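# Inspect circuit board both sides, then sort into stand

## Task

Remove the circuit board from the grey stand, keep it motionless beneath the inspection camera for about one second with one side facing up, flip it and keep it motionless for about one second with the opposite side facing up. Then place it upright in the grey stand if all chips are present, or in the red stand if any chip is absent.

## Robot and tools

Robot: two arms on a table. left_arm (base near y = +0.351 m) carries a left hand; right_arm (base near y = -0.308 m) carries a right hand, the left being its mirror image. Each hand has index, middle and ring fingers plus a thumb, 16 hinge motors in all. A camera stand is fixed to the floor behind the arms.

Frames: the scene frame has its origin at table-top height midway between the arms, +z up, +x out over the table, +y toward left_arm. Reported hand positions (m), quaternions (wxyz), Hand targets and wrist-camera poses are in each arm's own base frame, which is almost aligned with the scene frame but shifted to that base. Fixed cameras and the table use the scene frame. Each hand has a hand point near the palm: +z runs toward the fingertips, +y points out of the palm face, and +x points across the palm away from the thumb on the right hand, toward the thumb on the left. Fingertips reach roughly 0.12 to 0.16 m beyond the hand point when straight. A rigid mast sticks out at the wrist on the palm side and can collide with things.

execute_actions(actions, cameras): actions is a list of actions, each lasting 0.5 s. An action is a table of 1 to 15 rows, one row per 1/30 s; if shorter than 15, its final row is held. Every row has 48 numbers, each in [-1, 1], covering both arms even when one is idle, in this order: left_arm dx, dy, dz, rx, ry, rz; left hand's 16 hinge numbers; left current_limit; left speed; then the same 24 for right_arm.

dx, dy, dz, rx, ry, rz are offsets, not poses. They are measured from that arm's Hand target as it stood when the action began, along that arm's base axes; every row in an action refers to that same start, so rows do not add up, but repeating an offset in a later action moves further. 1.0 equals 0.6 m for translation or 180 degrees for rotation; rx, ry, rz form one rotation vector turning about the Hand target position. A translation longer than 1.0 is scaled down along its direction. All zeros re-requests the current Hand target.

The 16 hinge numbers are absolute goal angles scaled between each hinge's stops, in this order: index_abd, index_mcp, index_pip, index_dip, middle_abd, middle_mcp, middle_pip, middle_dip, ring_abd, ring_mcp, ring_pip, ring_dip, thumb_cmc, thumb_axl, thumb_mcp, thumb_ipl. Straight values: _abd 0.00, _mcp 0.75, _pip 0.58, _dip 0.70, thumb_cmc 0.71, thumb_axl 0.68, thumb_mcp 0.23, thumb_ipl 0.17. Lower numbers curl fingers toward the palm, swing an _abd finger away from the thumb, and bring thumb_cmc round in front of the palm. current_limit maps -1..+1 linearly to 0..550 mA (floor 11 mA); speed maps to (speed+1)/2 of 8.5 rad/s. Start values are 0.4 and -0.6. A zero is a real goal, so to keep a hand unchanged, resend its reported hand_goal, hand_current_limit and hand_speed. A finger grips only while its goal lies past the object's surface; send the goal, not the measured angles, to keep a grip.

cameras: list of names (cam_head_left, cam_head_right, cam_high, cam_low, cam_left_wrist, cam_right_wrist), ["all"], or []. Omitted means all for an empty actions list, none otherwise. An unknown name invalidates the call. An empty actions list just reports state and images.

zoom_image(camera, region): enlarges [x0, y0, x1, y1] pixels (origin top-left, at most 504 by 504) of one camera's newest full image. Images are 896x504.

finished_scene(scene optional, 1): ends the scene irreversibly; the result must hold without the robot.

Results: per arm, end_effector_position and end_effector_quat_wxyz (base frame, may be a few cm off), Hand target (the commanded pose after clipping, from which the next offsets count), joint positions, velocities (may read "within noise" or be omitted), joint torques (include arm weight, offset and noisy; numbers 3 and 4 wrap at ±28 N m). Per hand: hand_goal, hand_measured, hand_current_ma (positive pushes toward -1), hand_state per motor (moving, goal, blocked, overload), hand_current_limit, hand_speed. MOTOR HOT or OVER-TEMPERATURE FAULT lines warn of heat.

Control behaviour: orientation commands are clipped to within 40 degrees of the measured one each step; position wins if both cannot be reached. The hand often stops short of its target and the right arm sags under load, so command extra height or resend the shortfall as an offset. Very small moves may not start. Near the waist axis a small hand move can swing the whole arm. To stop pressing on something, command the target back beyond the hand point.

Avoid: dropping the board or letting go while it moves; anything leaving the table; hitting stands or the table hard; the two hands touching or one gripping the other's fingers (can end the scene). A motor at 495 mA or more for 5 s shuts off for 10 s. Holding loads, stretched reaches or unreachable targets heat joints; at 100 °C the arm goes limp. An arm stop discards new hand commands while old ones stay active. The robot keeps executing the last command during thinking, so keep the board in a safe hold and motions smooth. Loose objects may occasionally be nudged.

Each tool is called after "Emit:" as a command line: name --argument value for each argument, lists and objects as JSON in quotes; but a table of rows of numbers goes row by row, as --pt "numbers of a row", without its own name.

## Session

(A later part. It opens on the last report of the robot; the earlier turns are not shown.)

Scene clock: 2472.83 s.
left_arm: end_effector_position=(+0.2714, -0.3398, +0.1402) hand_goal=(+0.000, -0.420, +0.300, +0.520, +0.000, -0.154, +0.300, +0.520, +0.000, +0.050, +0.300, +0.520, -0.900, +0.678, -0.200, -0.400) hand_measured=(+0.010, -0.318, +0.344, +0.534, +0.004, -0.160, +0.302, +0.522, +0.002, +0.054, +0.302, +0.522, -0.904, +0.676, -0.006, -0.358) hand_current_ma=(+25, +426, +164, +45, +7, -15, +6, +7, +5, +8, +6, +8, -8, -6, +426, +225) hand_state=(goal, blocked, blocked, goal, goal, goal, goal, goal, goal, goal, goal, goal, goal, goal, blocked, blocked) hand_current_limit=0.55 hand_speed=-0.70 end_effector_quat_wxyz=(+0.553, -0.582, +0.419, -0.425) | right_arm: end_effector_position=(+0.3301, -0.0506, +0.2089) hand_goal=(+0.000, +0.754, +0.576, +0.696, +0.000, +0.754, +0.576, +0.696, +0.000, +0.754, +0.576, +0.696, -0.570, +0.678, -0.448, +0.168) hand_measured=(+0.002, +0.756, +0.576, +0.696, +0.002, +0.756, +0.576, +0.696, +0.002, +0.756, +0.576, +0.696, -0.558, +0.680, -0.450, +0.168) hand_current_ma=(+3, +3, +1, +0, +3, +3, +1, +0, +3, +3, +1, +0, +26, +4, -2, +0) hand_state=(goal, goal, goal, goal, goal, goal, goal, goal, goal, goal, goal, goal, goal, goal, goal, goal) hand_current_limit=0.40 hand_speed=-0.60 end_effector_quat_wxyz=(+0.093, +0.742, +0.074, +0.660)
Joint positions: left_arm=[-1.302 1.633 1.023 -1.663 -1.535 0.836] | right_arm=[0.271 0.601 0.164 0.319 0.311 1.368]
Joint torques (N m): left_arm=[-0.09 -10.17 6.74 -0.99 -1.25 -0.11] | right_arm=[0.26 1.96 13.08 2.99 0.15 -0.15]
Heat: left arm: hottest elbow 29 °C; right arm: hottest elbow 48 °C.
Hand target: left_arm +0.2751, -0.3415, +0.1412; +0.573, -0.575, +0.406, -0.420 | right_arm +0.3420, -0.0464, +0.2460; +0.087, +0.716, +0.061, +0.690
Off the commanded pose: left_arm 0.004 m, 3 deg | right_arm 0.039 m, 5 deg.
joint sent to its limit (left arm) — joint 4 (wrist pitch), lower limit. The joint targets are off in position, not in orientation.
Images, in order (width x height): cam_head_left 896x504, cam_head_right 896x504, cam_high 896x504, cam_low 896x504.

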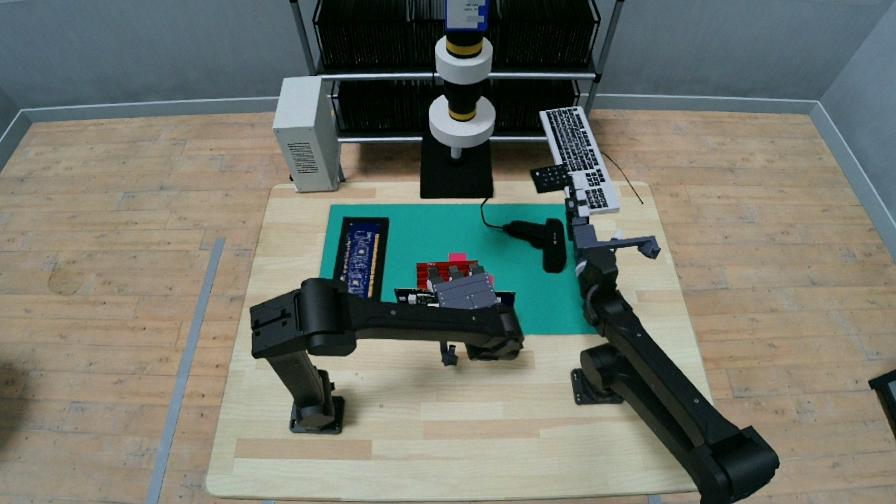

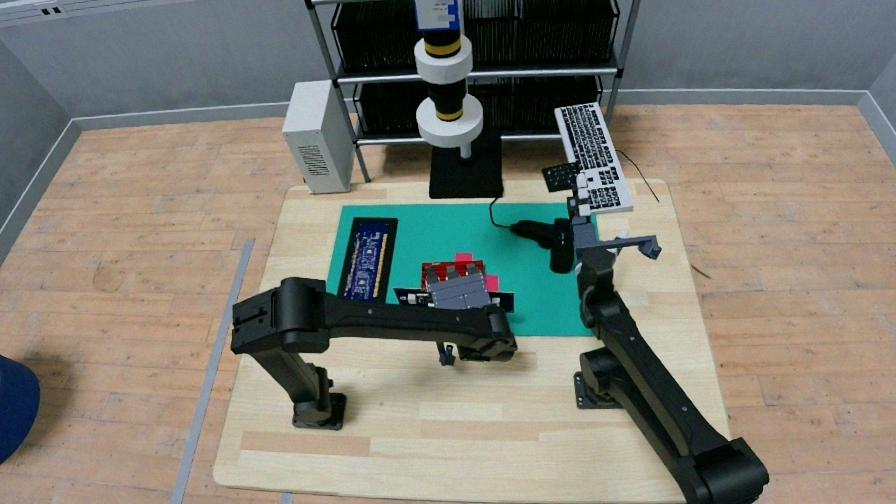

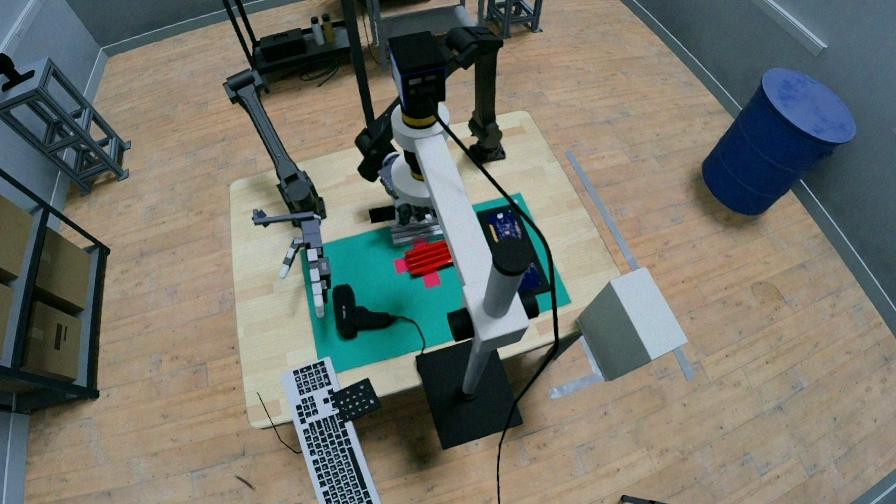

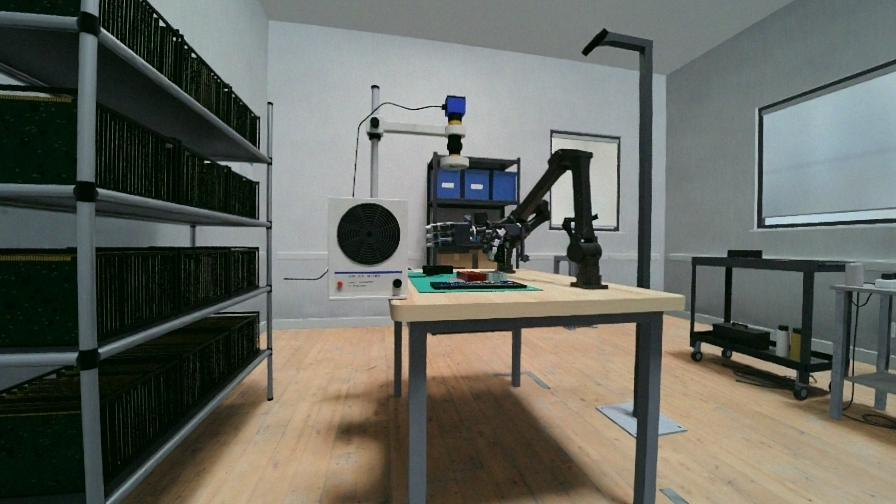

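Emit:
execute_actions --actions '[[[0.015,0,-0.02,0.008,0,0,0,-0.42,0.3,0.52,0,-0.155,0.3,0.52,0,0.05,0.3,0.52,-0.9,0.678,-0.2,-0.4,0.55,-0.7,0,0,0,0,0,0,0,0.754,0.576,0.696,0,0.754,0.576,0.696,0,0.754,0.576,0.696,-0.571,0.678,-0.449,0.168,0.4,-0.6]],[[0,0,-0.025,0,0,0,0,-0.42,0.3,0.52,0,-0.155,0.3,0.52,0,0.05,0.3,0.52,-0.9,0.678,-0.2,-0.4,0.55,-0.7,0,0,0,0,0,0,0,0.754,0.576,0.696,0,0.754,0.576,0.696,0,0.754,0.576,0.696,-0.571,0.678,-0.449,0.168,0.4,-0.6]]]' --cameras '["cam_head_left","cam_head_right","cam_low","cam_high"]'

Emit:
zoom_image --camera "cam_head_left" --region '[380, 250, 550, 380]'

Emit:
zoom_image --camera "cam_low" --region '[475, 225, 535, 295]'

Emit:
zoom_image --camera "cam_high" --region '[340, 170, 460, 280]'

Scene clock: 2495.77 s.
left_arm: end_effector_position=(+0.2753, -0.3439, +0.1141) hand_goal=(+0.000, -0.420, +0.300, +0.520, +0.000, -0.154, +0.300, +0.520, +0.000, +0.050, +0.300, +0.520, -0.900, +0.678, -0.200, -0.400) hand_measured=(+0.010, -0.318, +0.344, +0.534, +0.004, -0.160, +0.302, +0.522, +0.002, +0.054, +0.302, +0.522, -0.904, +0.676, -0.006, -0.358) hand_current_ma=(+25, +426, +164, +45, +7, -15, +6, +7, +5, +8, +6, +8, -8, -6, +426, +225) hand_state=(goal, blocked, blocked, goal, goal, goal, goal, goal, goal, goal, goal, goal, goal, goal, blocked, blocked) hand_current_limit=0.55 hand_speed=-0.70 end_effector_quat_wxyz=(+0.561, -0.572, +0.425, -0.422) | right_arm: end_effector_position=(+0.3301, -0.0506, +0.2089) hand_goal=(+0.000, +0.754, +0.576, +0.696, +0.000, +0.754, +0.576, +0.696, +0.000, +0.754, +0.576, +0.696, -0.570, +0.678, -0.448, +0.168) hand_measured=(+0.002, +0.756, +0.576, +0.696, +0.002, +0.756, +0.576, +0.696, +0.002, +0.756, +0.576, +0.696, -0.558, +0.680, -0.450, +0.168) hand_current_ma=(+3, +3, +1, +0, +3, +3, +1, +0, +3, +3, +1, +0, +26, +4, -2, +0) hand_state=(goal, goal, goal, goal, goal, goal, goal, goal, goal, goal, goal, goal, goal, goal, goal, goal) hand_current_limit=0.40 hand_speed=-0.60 end_effector_quat_wxyz=(+0.093, +0.742, +0.074, +0.660)
Joint positions: left_arm=[-1.297 1.709 1.023 -1.663 -1.55 0.786] | right_arm=[0.271 0.601 0.164 0.319 0.311 1.368]
Joint torques (N m): left_arm=[0.44 -10.87 6.04 -0.92 -1.27 -0.09] | right_arm=[0.91 1.73 12.9 2.85 0.1 -0.12]
Heat: left arm: hottest elbow 30 °C; right arm: hottest elbow 48 °C.
Hand target: left_arm +0.2841, -0.3415, +0.1142; +0.580, -0.568, +0.411, -0.415 | right_arm +0.3420, -0.0464, +0.2460; +0.087, +0.716, +0.061, +0.690
Off the commanded pose: left_arm 0.009 m, 3 deg | right_arm 0.039 m, 5 deg.
joint sent to its limit (left arm) — joint 5 (wrist yaw), lower limit. The joint targets are off in position, not in orientation.
Images, in order (width x height): cam_head_left 896x504, cam_head_right 896x504, cam_high 896x504, cam_low 896x504.

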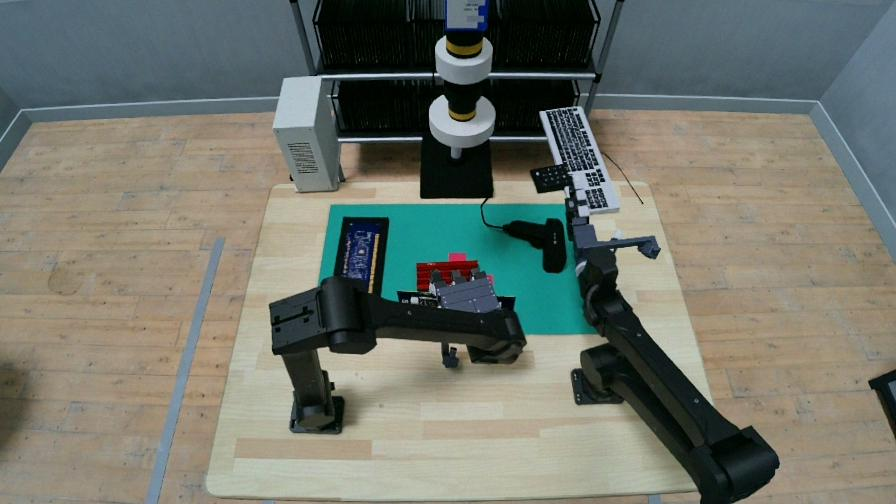

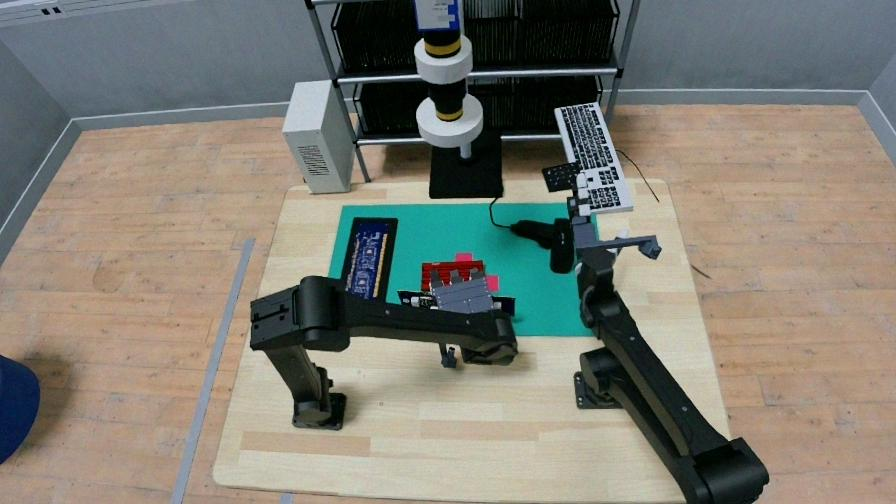

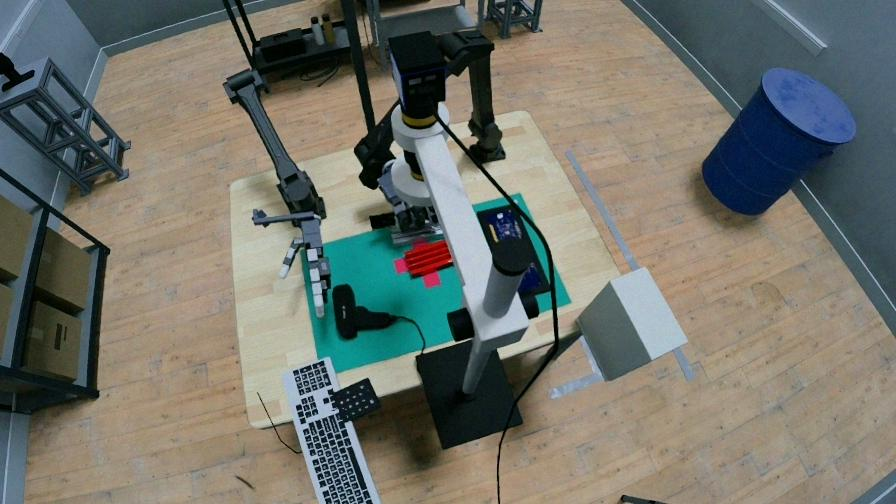

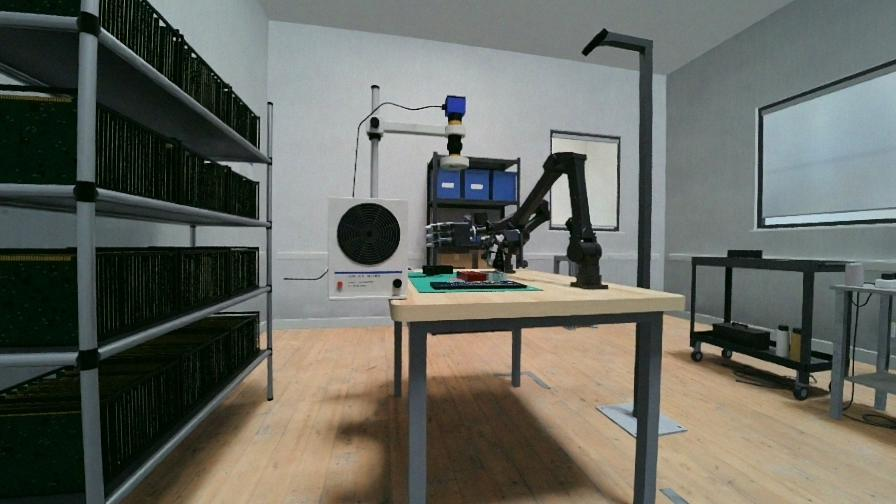

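Scaled by 2.965 from the camera's 896x504 image, which has a finer 1280x720 frame.

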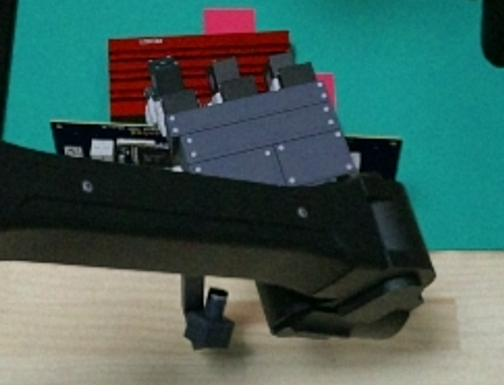

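Scaled by 7.200 from the camera's 896x504 image, which has a finer 1280x720 frame.

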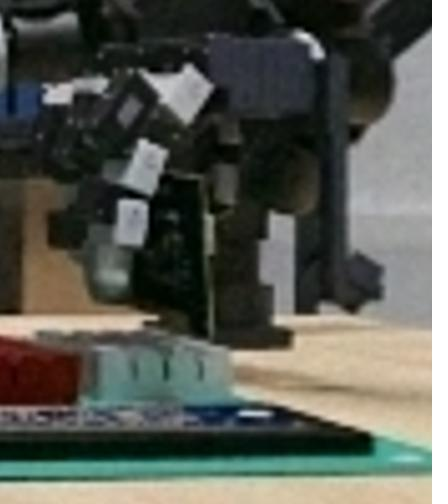

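Scaled by 4.200 from the camera's 896x504 image, which has a finer 1280x720 frame.

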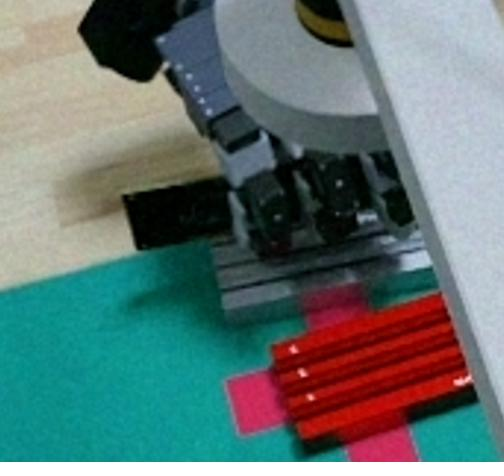

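Emit:
zoom_image --camera "cam_high" --region '[365, 205, 425, 255]'

Emit:
zoom_image --camera "cam_head_right" --region '[390, 280, 530, 370]'

Scaled by 8.400 from the camera's 896x504 image, which has a finer 1280x720 frame.

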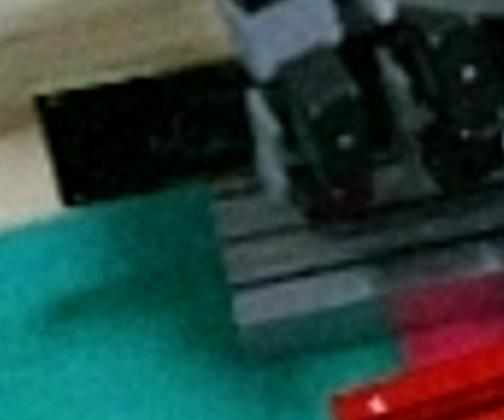

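Scaled by 3.600 from the camera's 896x504 image, which has a finer 1280x720 frame.

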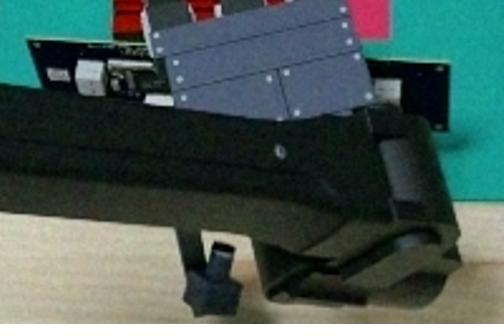

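Emit:
execute_actions --actions '[[[0.002,0.003,-0.013,0,0,0,0,-0.42,0.3,0.52,0,-0.155,0.3,0.52,0,0.05,0.3,0.52,-0.9,0.678,-0.2,-0.4,0.55,-0.7,0,0,0,0,0,0,0,0.754,0.576,0.696,0,0.754,0.576,0.696,0,0.754,0.576,0.696,-0.571,0.678,-0.449,0.168,0.4,-0.6]],[[0,0,0,0,0,0,0,-0.42,0.3,0.52,0,-0.155,0.3,0.52,0,0.05,0.3,0.52,-0.9,0.678,-0.2,-0.4,0.55,-0.7,0,0,0,0,0,0,0,0.754,0.576,0.696,0,0.754,0.576,0.696,0,0.754,0.576,0.696,-0.571,0.678,-0.449,0.168,0.4,-0.6]]]' --cameras '["cam_low","cam_high"]'

Emit:
zoom_image --camera "cam_low" --region '[480, 240, 530, 290]'

Emit:
zoom_image --camera "cam_high" --region '[365, 205, 425, 255]'

Scene clock: 2523.47 s.
left_arm: end_effector_position=(+0.2772, -0.3456, +0.1087) hand_goal=(+0.000, -0.420, +0.300, +0.520, +0.000, -0.154, +0.300, +0.520, +0.000, +0.050, +0.300, +0.520, -0.900, +0.678, -0.200, -0.400) hand_measured=(+0.010, -0.318, +0.344, +0.534, +0.004, -0.160, +0.302, +0.522, +0.002, +0.054, +0.302, +0.522, -0.904, +0.676, -0.006, -0.358) hand_current_ma=(+25, +426, +164, +45, +7, -15, +6, +7, +5, +8, +6, +8, -8, -6, +426, +225) hand_state=(goal, blocked, blocked, goal, goal, goal, goal, goal, goal, goal, goal, goal, goal, goal, blocked, blocked) hand_current_limit=0.55 hand_speed=-0.70 end_effector_quat_wxyz=(+0.559, -0.575, +0.420, -0.424) | right_arm: end_effector_position=(+0.3301, -0.0506, +0.2089) hand_goal=(+0.000, +0.754, +0.576, +0.696, +0.000, +0.754, +0.576, +0.696, +0.000, +0.754, +0.576, +0.696, -0.570, +0.678, -0.448, +0.168) hand_measured=(+0.002, +0.756, +0.576, +0.696, +0.002, +0.756, +0.576, +0.696, +0.002, +0.756, +0.576, +0.696, -0.558, +0.680, -0.450, +0.168) hand_current_ma=(+3, +3, +1, +0, +3, +3, +1, +0, +3, +3, +1, +0, +26, +4, -2, +0) hand_state=(goal, goal, goal, goal, goal, goal, goal, goal, goal, goal, goal, goal, goal, goal, goal, goal) hand_current_limit=0.40 hand_speed=-0.60 end_effector_quat_wxyz=(+0.093, +0.742, +0.074, +0.660)
Joint positions: left_arm=[-1.294 1.726 1.024 -1.663 -1.55 0.758] | right_arm=[0.271 0.601 0.164 0.319 0.311 1.368]
Joint torques (N m): left_arm=[0.44 -10.93 5.48 -1.09 -1.25 -0.1] | right_arm=[0.97 1.55 12.89 2.92 0.11 -0.13]
Heat: left arm: hottest elbow 29 °C; right arm: hottest elbow 48 °C.
Hand target: left_arm +0.2853, -0.3397, +0.1064; +0.580, -0.568, +0.411, -0.415 | right_arm +0.3420, -0.0464, +0.2460; +0.087, +0.716, +0.061, +0.690
Off the commanded pose: left_arm 0.010 m, 3 deg | right_arm 0.039 m, 5 deg.
joint sent to its limit (left arm) — joint 4 (wrist pitch), lower limit; joint 5 (wrist yaw), lower limit. The joint targets are off in position, not in orientation.
Images, in order (width x height): cam_high 896x504, cam_low 896x504.

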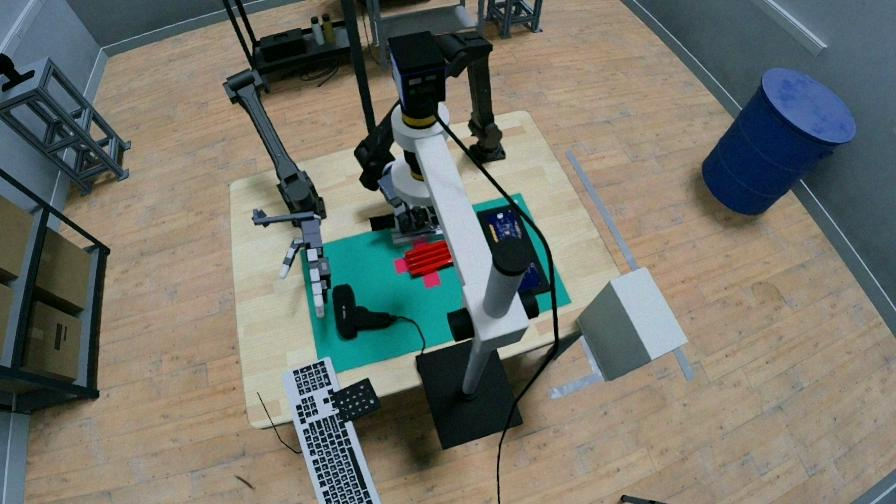

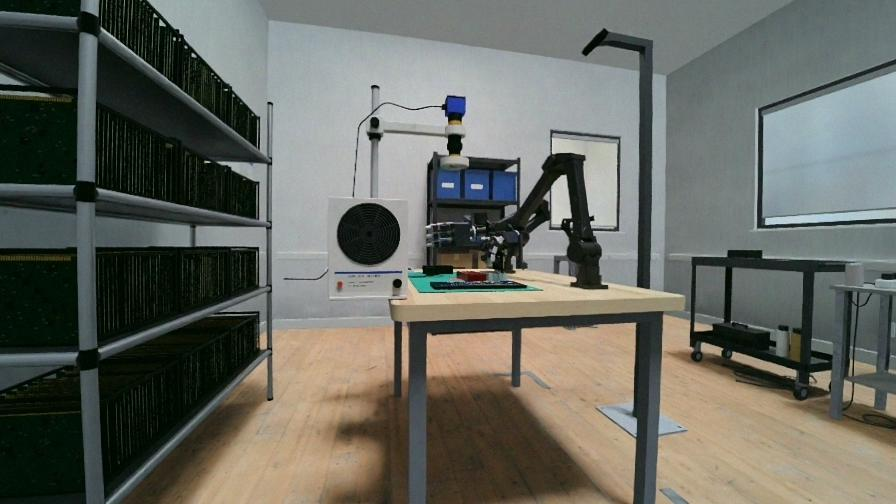

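Scaled by 10.080 from the camera's 896x504 image, which has a finer 1280x720 frame.

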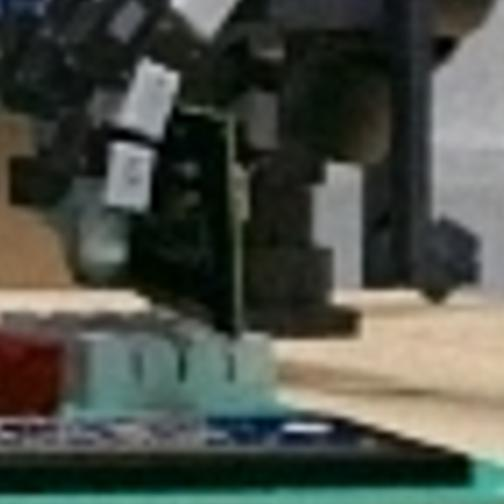

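Scaled by 8.400 from the camera's 896x504 image, which has a finer 1280x720 frame.

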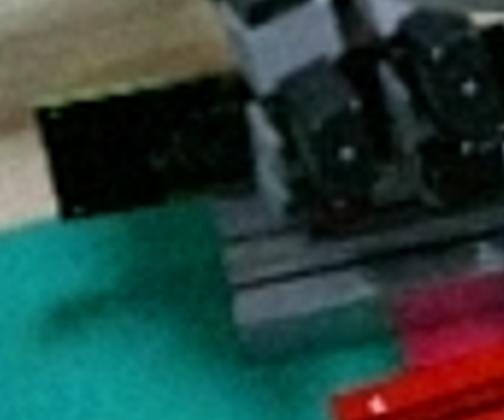

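Emit:
execute_actions --actions '[[[0,0,-0.018,0,0,0,0,-0.42,0.3,0.52,0,-0.155,0.3,0.52,0,0.05,0.3,0.52,-0.9,0.678,-0.2,-0.4,0.55,-0.7,0,0,0,0,0,0,0,0.754,0.576,0.696,0,0.754,0.576,0.696,0,0.754,0.576,0.696,-0.571,0.678,-0.449,0.168,0.4,-0.6]],[[0,0,0,0,0,0,0,-0.42,0.3,0.52,0,-0.155,0.3,0.52,0,0.05,0.3,0.52,-0.9,0.678,-0.2,-0.4,0.55,-0.7,0,0,0,0,0,0,0,0.754,0.576,0.696,0,0.754,0.576,0.696,0,0.754,0.576,0.696,-0.571,0.678,-0.449,0.168,0.4,-0.6]]]' --cameras '["cam_low","cam_high"]'

Emit:
zoom_image --camera "cam_low" --region '[480, 240, 530, 290]'

Emit:
zoom_image --camera "cam_high" --region '[365, 205, 425, 255]'

Scene clock: 2537.17 s.
left_arm: end_effector_position=(+0.2774, -0.3458, +0.0997) hand_goal=(+0.000, -0.420, +0.300, +0.520, +0.000, -0.154, +0.300, +0.520, +0.000, +0.050, +0.300, +0.520, -0.900, +0.678, -0.200, -0.400) hand_measured=(+0.010, -0.318, +0.344, +0.534, +0.004, -0.160, +0.302, +0.522, +0.002, +0.054, +0.302, +0.522, -0.904, +0.676, -0.006, -0.358) hand_current_ma=(+25, +426, +164, +45, +7, -15, +6, +7, +5, +14, +5, +8, -8, -6, +426, +225) hand_state=(goal, blocked, blocked, goal, goal, goal, goal, goal, goal, goal, goal, goal, goal, goal, blocked, blocked) hand_current_limit=0.55 hand_speed=-0.70 end_effector_quat_wxyz=(+0.564, -0.570, +0.425, -0.420) | right_arm: end_effector_position=(+0.3301, -0.0506, +0.2089) hand_goal=(+0.000, +0.754, +0.576, +0.696, +0.000, +0.754, +0.576, +0.696, +0.000, +0.754, +0.576, +0.696, -0.570, +0.678, -0.448, +0.168) hand_measured=(+0.002, +0.756, +0.576, +0.696, +0.002, +0.756, +0.576, +0.696, +0.002, +0.756, +0.576, +0.696, -0.558, +0.680, -0.450, +0.168) hand_current_ma=(+3, +3, +1, +0, +3, +3, +1, +0, +3, +3, +1, +0, +26, +4, -2, +0) hand_state=(goal, goal, goal, goal, goal, goal, goal, goal, goal, goal, goal, goal, goal, goal, goal, goal) hand_current_limit=0.40 hand_speed=-0.60 end_effector_quat_wxyz=(+0.093, +0.742, +0.074, +0.660)
Joint positions: left_arm=[-1.294 1.751 1.024 -1.663 -1.554 0.752] | right_arm=[0.271 0.601 0.164 0.319 0.311 1.368]
Joint torques (N m): left_arm=[0.44 -11.11 4.88 -0.84 -1.09 -0.17] | right_arm=[1.2 1.2 13.05 2.91 0.1 -0.14]
Heat: left arm: hottest elbow 29 °C; right arm: hottest elbow 48 °C.
Hand target: left_arm +0.2853, -0.3397, +0.0956; +0.580, -0.568, +0.411, -0.415 | right_arm +0.3420, -0.0464, +0.2460; +0.087, +0.716, +0.061, +0.690
Off the commanded pose: left_arm 0.011 m, 3 deg | right_arm 0.039 m, 5 deg.
joint sent to its limit (left arm) — joint 5 (wrist yaw), lower limit. The joint targets are off in position, not in orientation.
Images, in order (width x height): cam_high 896x504, cam_low 896x504.

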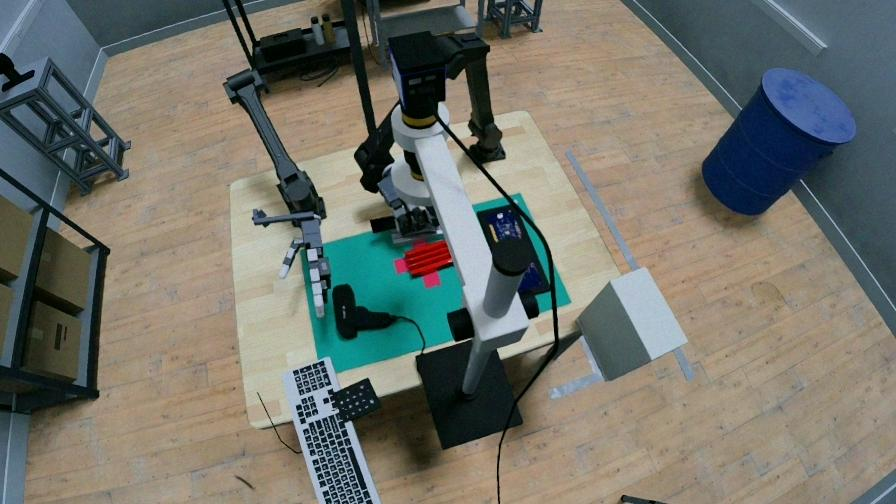

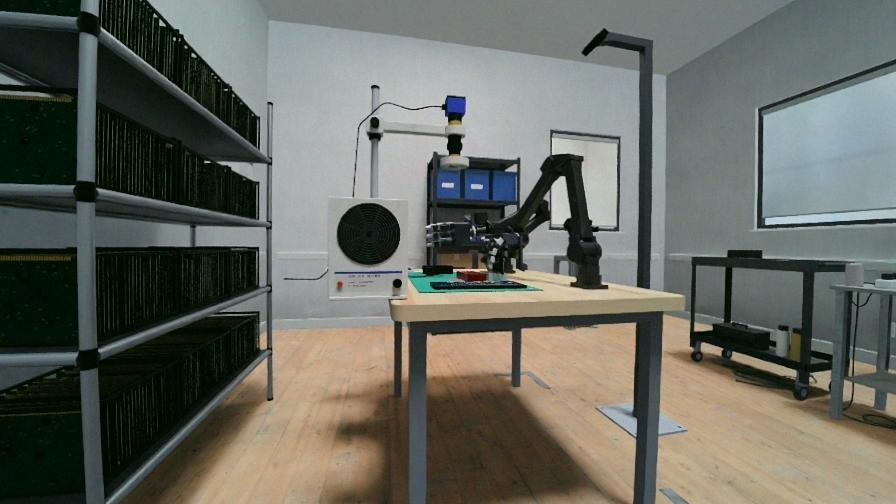

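Scaled by 10.080 from the camera's 896x504 image, which has a finer 1280x720 frame.

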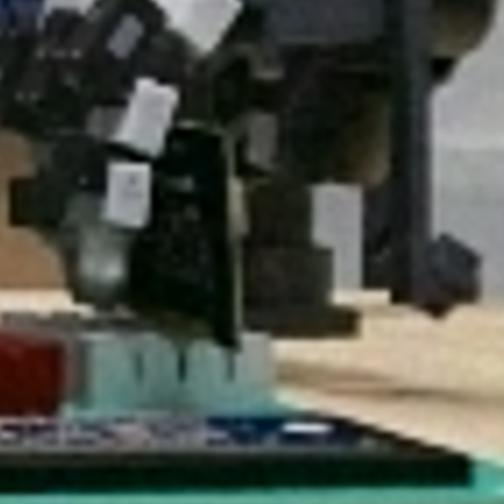

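Scaled by 8.400 from the camera's 896x504 image, which has a finer 1280x720 frame.

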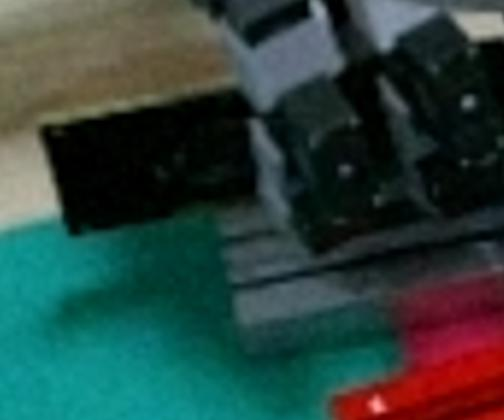

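Emit:
execute_actions --actions '[[[-0.002,0,-0.009,0,0,0,0,-0.42,0.3,0.52,0,-0.155,0.3,0.52,0,0.05,0.3,0.52,-0.9,0.678,-0.2,-0.4,0.55,-0.7,0,0,0,0,0,0,0,0.754,0.576,0.696,0,0.754,0.576,0.696,0,0.754,0.576,0.696,-0.571,0.678,-0.449,0.168,0.4,-0.6]]]' --cameras '["cam_low","cam_high"]'

Emit:
zoom_image --camera "cam_low" --region '[480, 240, 530, 290]'

Emit:
zoom_image --camera "cam_high" --region '[365, 205, 425, 255]'

Scene clock: 2552.47 s.
left_arm: end_effector_position=(+0.2774, -0.3460, +0.0980) hand_goal=(+0.000, -0.420, +0.300, +0.520, +0.000, -0.154, +0.300, +0.520, +0.000, +0.050, +0.300, +0.520, -0.900, +0.678, -0.200, -0.400) hand_measured=(+0.010, -0.318, +0.344, +0.534, +0.004, -0.158, +0.302, +0.522, +0.002, +0.056, +0.302, +0.522, -0.904, +0.676, -0.006, -0.360) hand_current_ma=(+24, +426, +164, +45, +7, -14, +5, +7, +5, +18, +5, +8, -8, -6, +426, +209) hand_state=(goal, blocked, blocked, goal, goal, goal, goal, goal, goal, goal, goal, goal, goal, goal, blocked, blocked) hand_current_limit=0.55 hand_speed=-0.70 end_effector_quat_wxyz=(+0.564, -0.570, +0.425, -0.420) | right_arm: end_effector_position=(+0.3301, -0.0506, +0.2089) hand_goal=(+0.000, +0.754, +0.576, +0.696, +0.000, +0.754, +0.576, +0.696, +0.000, +0.754, +0.576, +0.696, -0.570, +0.678, -0.448, +0.168) hand_measured=(+0.002, +0.756, +0.576, +0.696, +0.002, +0.756, +0.576, +0.696, +0.002, +0.756, +0.576, +0.696, -0.558, +0.680, -0.450, +0.168) hand_current_ma=(+3, +3, +1, +0, +3, +3, +1, +0, +3, +3, +1, +0, +26, +4, -2, +0) hand_state=(goal, goal, goal, goal, goal, goal, goal, goal, goal, goal, goal, goal, goal, goal, goal, goal) hand_current_limit=0.40 hand_speed=-0.60 end_effector_quat_wxyz=(+0.093, +0.742, +0.074, +0.660)
Joint positions: left_arm=[-1.294 1.755 1.024 -1.663 -1.554 0.747] | right_arm=[0.271 0.601 0.164 0.319 0.311 1.368]
Joint torques (N m): left_arm=[0.15 -10.64 4.44 -0.54 -1 -0.2] | right_arm=[0.85 1.73 12.93 2.89 0.11 -0.14]
Heat: left arm: hottest elbow 29 °C; right arm: hottest elbow 48 °C.
Hand target: left_arm +0.2841, -0.3397, +0.0902; +0.580, -0.568, +0.411, -0.415 | right_arm +0.3420, -0.0464, +0.2460; +0.087, +0.716, +0.061, +0.690
Off the commanded pose: left_arm 0.012 m, 3 deg | right_arm 0.039 m, 5 deg.
Images, in order (width x height): cam_high 896x504, cam_low 896x504.

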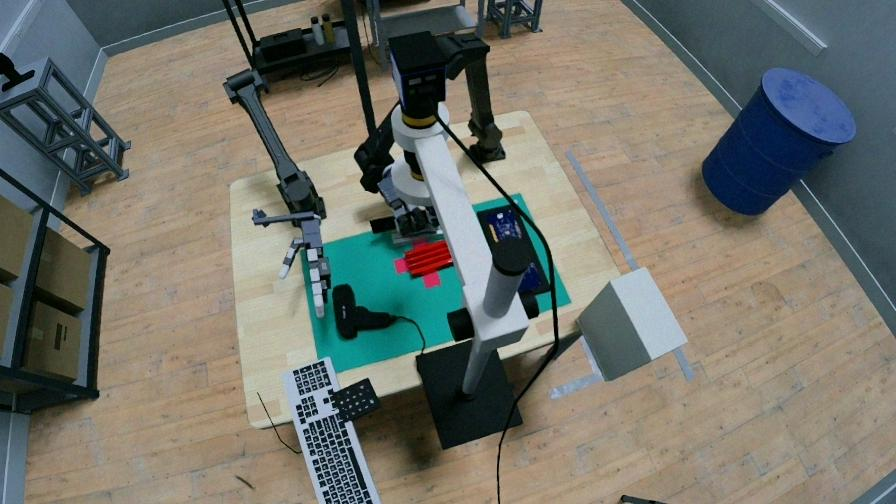

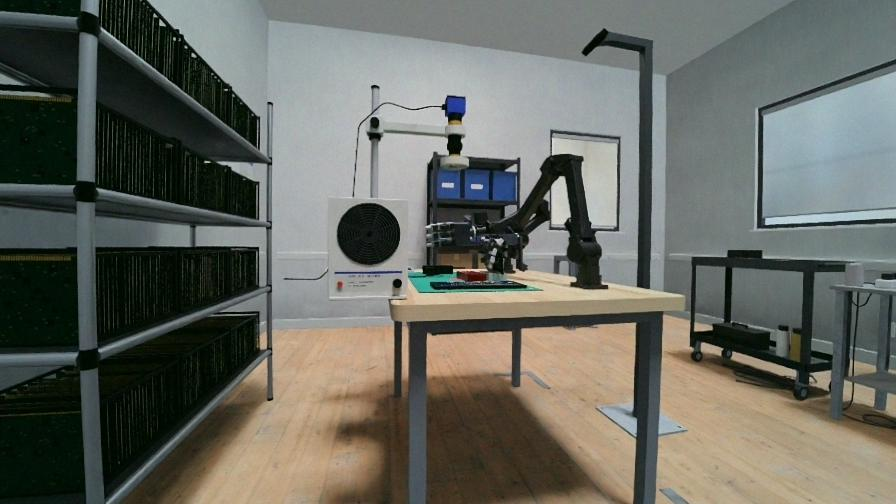

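Scaled by 10.080 from the camera's 896x504 image, which has a finer 1280x720 frame.

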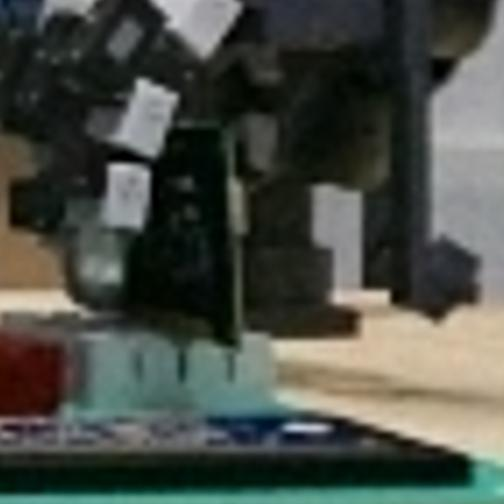

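Scaled by 8.400 from the camera's 896x504 image, which has a finer 1280x720 frame.

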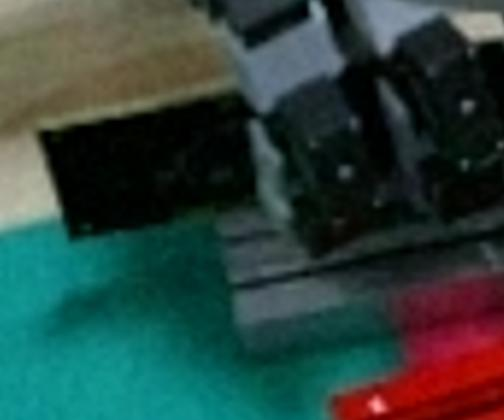

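Emit:
execute_actions --actions '[[[-0.004,0,0.022,0,0,0,0,-0.42,0.3,0.52,0,-0.155,0.3,0.52,0,0.05,0.3,0.52,-0.9,0.678,-0.2,-0.4,0.55,-0.7,0,0,0,0,0,0,0,0.754,0.576,0.696,0,0.754,0.576,0.696,0,0.754,0.576,0.696,-0.571,0.678,-0.449,0.168,0.4,-0.6]],[[-0.007,0,-0.006,0,0,0,0,-0.42,0.3,0.52,0,-0.155,0.3,0.52,0,0.05,0.3,0.52,-0.9,0.678,-0.2,-0.4,0.55,-0.7,0,0,0,0,0,0,0,0.754,0.576,0.696,0,0.754,0.576,0.696,0,0.754,0.576,0.696,-0.571,0.678,-0.449,0.168,0.4,-0.6]]]' --cameras '["cam_low","cam_high"]'

Emit:
zoom_image --camera "cam_low" --region '[480, 240, 530, 290]'

Emit:
zoom_image --camera "cam_high" --region '[365, 205, 425, 255]'

Scene clock: 2569.70 s.
left_arm: end_effector_position=(+0.2774, -0.3458, +0.0981) hand_goal=(+0.000, -0.420, +0.300, +0.520, +0.000, -0.154, +0.300, +0.520, +0.000, +0.050, +0.300, +0.520, -0.900, +0.678, -0.200, -0.400) hand_measured=(+0.010, -0.318, +0.344, +0.534, +0.004, -0.158, +0.302, +0.522, +0.002, +0.056, +0.302, +0.522, -0.904, +0.676, -0.006, -0.360) hand_current_ma=(+24, +426, +164, +45, +7, -14, +5, +7, +5, +18, +5, +8, -8, -6, +426, +209) hand_state=(goal, blocked, blocked, goal, goal, goal, goal, goal, goal, goal, goal, goal, goal, goal, blocked, blocked) hand_current_limit=0.55 hand_speed=-0.70 end_effector_quat_wxyz=(+0.564, -0.570, +0.426, -0.420) | right_arm: end_effector_position=(+0.3301, -0.0506, +0.2089) hand_goal=(+0.000, +0.754, +0.576, +0.696, +0.000, +0.754, +0.576, +0.696, +0.000, +0.754, +0.576, +0.696, -0.570, +0.678, -0.448, +0.168) hand_measured=(+0.002, +0.756, +0.576, +0.696, +0.002, +0.756, +0.576, +0.696, +0.002, +0.756, +0.576, +0.696, -0.558, +0.680, -0.450, +0.168) hand_current_ma=(+3, +3, +1, +0, +3, +3, +1, +0, +3, +3, +1, +0, +26, +4, -2, +0) hand_state=(goal, goal, goal, goal, goal, goal, goal, goal, goal, goal, goal, goal, goal, goal, goal, goal) hand_current_limit=0.40 hand_speed=-0.60 end_effector_quat_wxyz=(+0.093, +0.742, +0.074, +0.660)
Joint positions: left_arm=[-1.294 1.755 1.024 -1.665 -1.554 0.747] | right_arm=[0.271 0.601 0.164 0.319 0.311 1.368]
Joint torques (N m): left_arm=[-1.03 -12.92 4.31 -1.06 -0.55 -0.1] | right_arm=[1.67 1.61 12.93 2.92 0.11 -0.1]
Heat: left arm: hottest elbow 28 °C; right arm: hottest elbow 48 °C.
Hand target: left_arm +0.2775, -0.3397, +0.0998; +0.580, -0.568, +0.411, -0.415 | right_arm +0.3420, -0.0464, +0.2460; +0.087, +0.716, +0.061, +0.690
Off the commanded pose: left_arm 0.006 m, 3 deg | right_arm 0.039 m, 5 deg.
joint sent to its limit (left arm) — joint 4 (wrist pitch), lower limit. The joint targets are off in position and orientation.
Images, in order (width x height): cam_high 896x504, cam_low 896x504.

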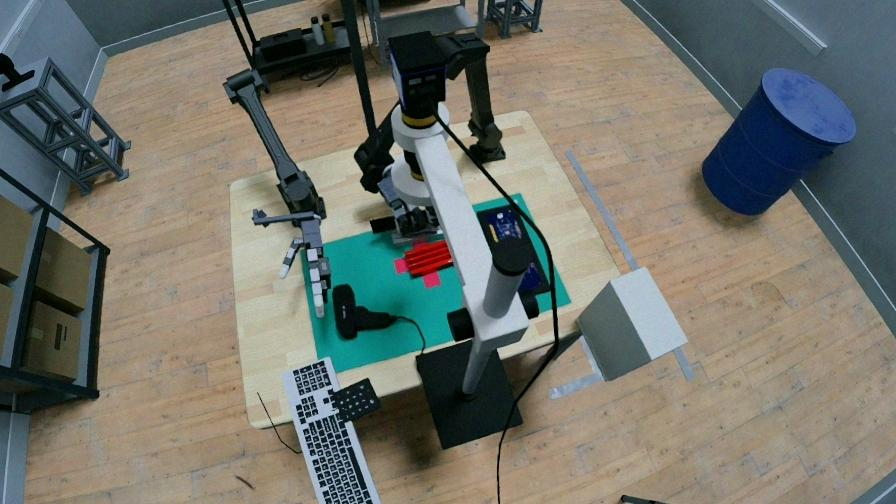

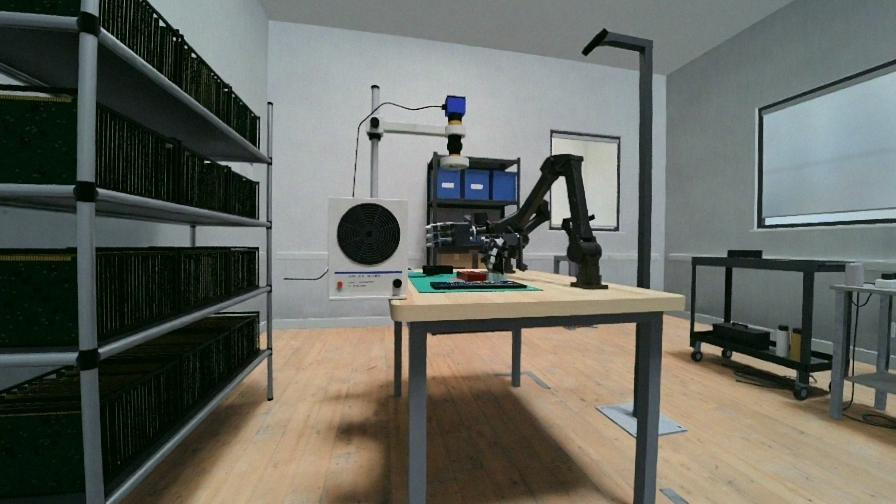

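Scaled by 10.080 from the camera's 896x504 image, which has a finer 1280x720 frame.

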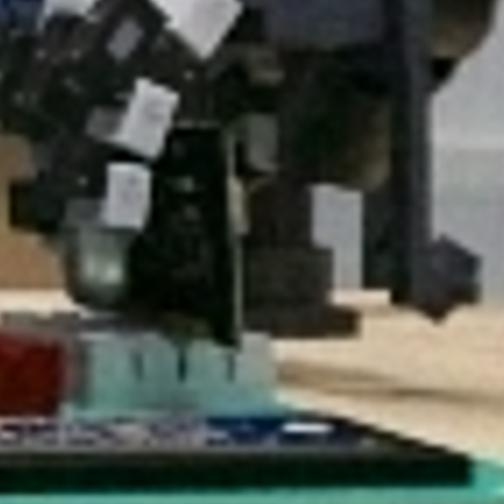

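Scaled by 8.400 from the camera's 896x504 image, which has a finer 1280x720 frame.

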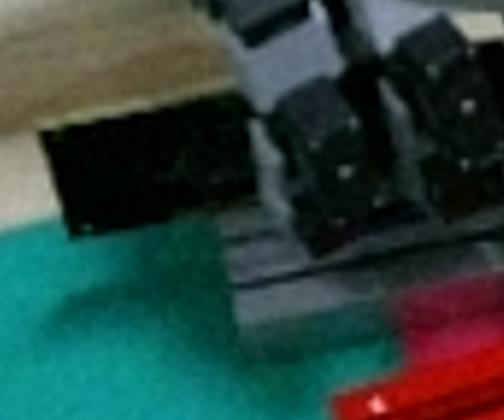

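Emit:
execute_actions --actions '[[[0,0,0.03,0,0,0,0,-0.42,0.3,0.52,0,-0.155,0.3,0.52,0,0.05,0.3,0.52,-0.9,0.678,-0.2,-0.4,0.55,-0.7,0,0,0,0,0,0,0,0.754,0.576,0.696,0,0.754,0.576,0.696,0,0.754,0.576,0.696,-0.571,0.678,-0.449,0.168,0.4,-0.6]],[[0,0,0,0,0,0,0,-0.42,0.3,0.52,0,-0.155,0.3,0.52,0,0.05,0.3,0.52,-0.9,0.678,-0.2,-0.4,0.55,-0.7,0,0,0,0,0,0,0,0.754,0.576,0.696,0,0.754,0.576,0.696,0,0.754,0.576,0.696,-0.571,0.678,-0.449,0.168,0.4,-0.6]]]'

Scene clock: 2578.00 s.
left_arm: end_effector_position=(+0.2768, -0.3444, +0.1108) hand_goal=(+0.000, -0.420, +0.300, +0.520, +0.000, -0.154, +0.300, +0.520, +0.000, +0.050, +0.300, +0.520, -0.900, +0.678, -0.200, -0.400) hand_measured=(+0.010, -0.318, +0.344, +0.534, +0.004, -0.158, +0.302, +0.522, +0.002, +0.056, +0.302, +0.522, -0.904, +0.676, -0.006, -0.360) hand_current_ma=(+24, +426, +164, +45, +7, -14, +5, +7, +5, +18, +5, +8, -8, -6, +426, +209) hand_state=(goal, blocked, blocked, goal, goal, goal, goal, goal, goal, goal, goal, goal, goal, goal, blocked, blocked) hand_current_limit=0.55 hand_speed=-0.70 end_effector_quat_wxyz=(+0.561, -0.573, +0.423, -0.422) | right_arm: end_effector_position=(+0.3301, -0.0506, +0.2089) hand_goal=(+0.000, +0.754, +0.576, +0.696, +0.000, +0.754, +0.576, +0.696, +0.000, +0.754, +0.576, +0.696, -0.570, +0.678, -0.448, +0.168) hand_measured=(+0.002, +0.756, +0.576, +0.696, +0.002, +0.756, +0.576, +0.696, +0.002, +0.756, +0.576, +0.696, -0.558, +0.680, -0.450, +0.168) hand_current_ma=(+3, +3, +1, +0, +3, +3, +1, +0, +3, +3, +1, +0, +26, +4, -2, +0) hand_state=(goal, goal, goal, goal, goal, goal, goal, goal, goal, goal, goal, goal, goal, goal, goal, goal) hand_current_limit=0.40 hand_speed=-0.60 end_effector_quat_wxyz=(+0.093, +0.742, +0.074, +0.660)
Joint positions: left_arm=[-1.294 1.72 1.024 -1.665 -1.55 0.772] | right_arm=[0.271 0.601 0.164 0.319 0.311 1.368]
Joint torques (N m): left_arm=[-0.97 -13.39 5.22 -1.03 -0.79 0.06] | right_arm=[0.67 1.14 12.94 2.92 0.1 -0.13]
Heat: left arm: hottest elbow 28 °C; right arm: hottest elbow 48 °C.
Hand target: left_arm +0.2775, -0.3397, +0.1178; +0.580, -0.568, +0.411, -0.415 | right_arm +0.3420, -0.0464, +0.2460; +0.087, +0.716, +0.061, +0.690
Off the commanded pose: left_arm 0.008 m, 3 deg | right_arm 0.039 m, 5 deg.
joint sent to its limit (left arm) — joint 4 (wrist pitch), lower limit. The joint targets are off in position and orientation.


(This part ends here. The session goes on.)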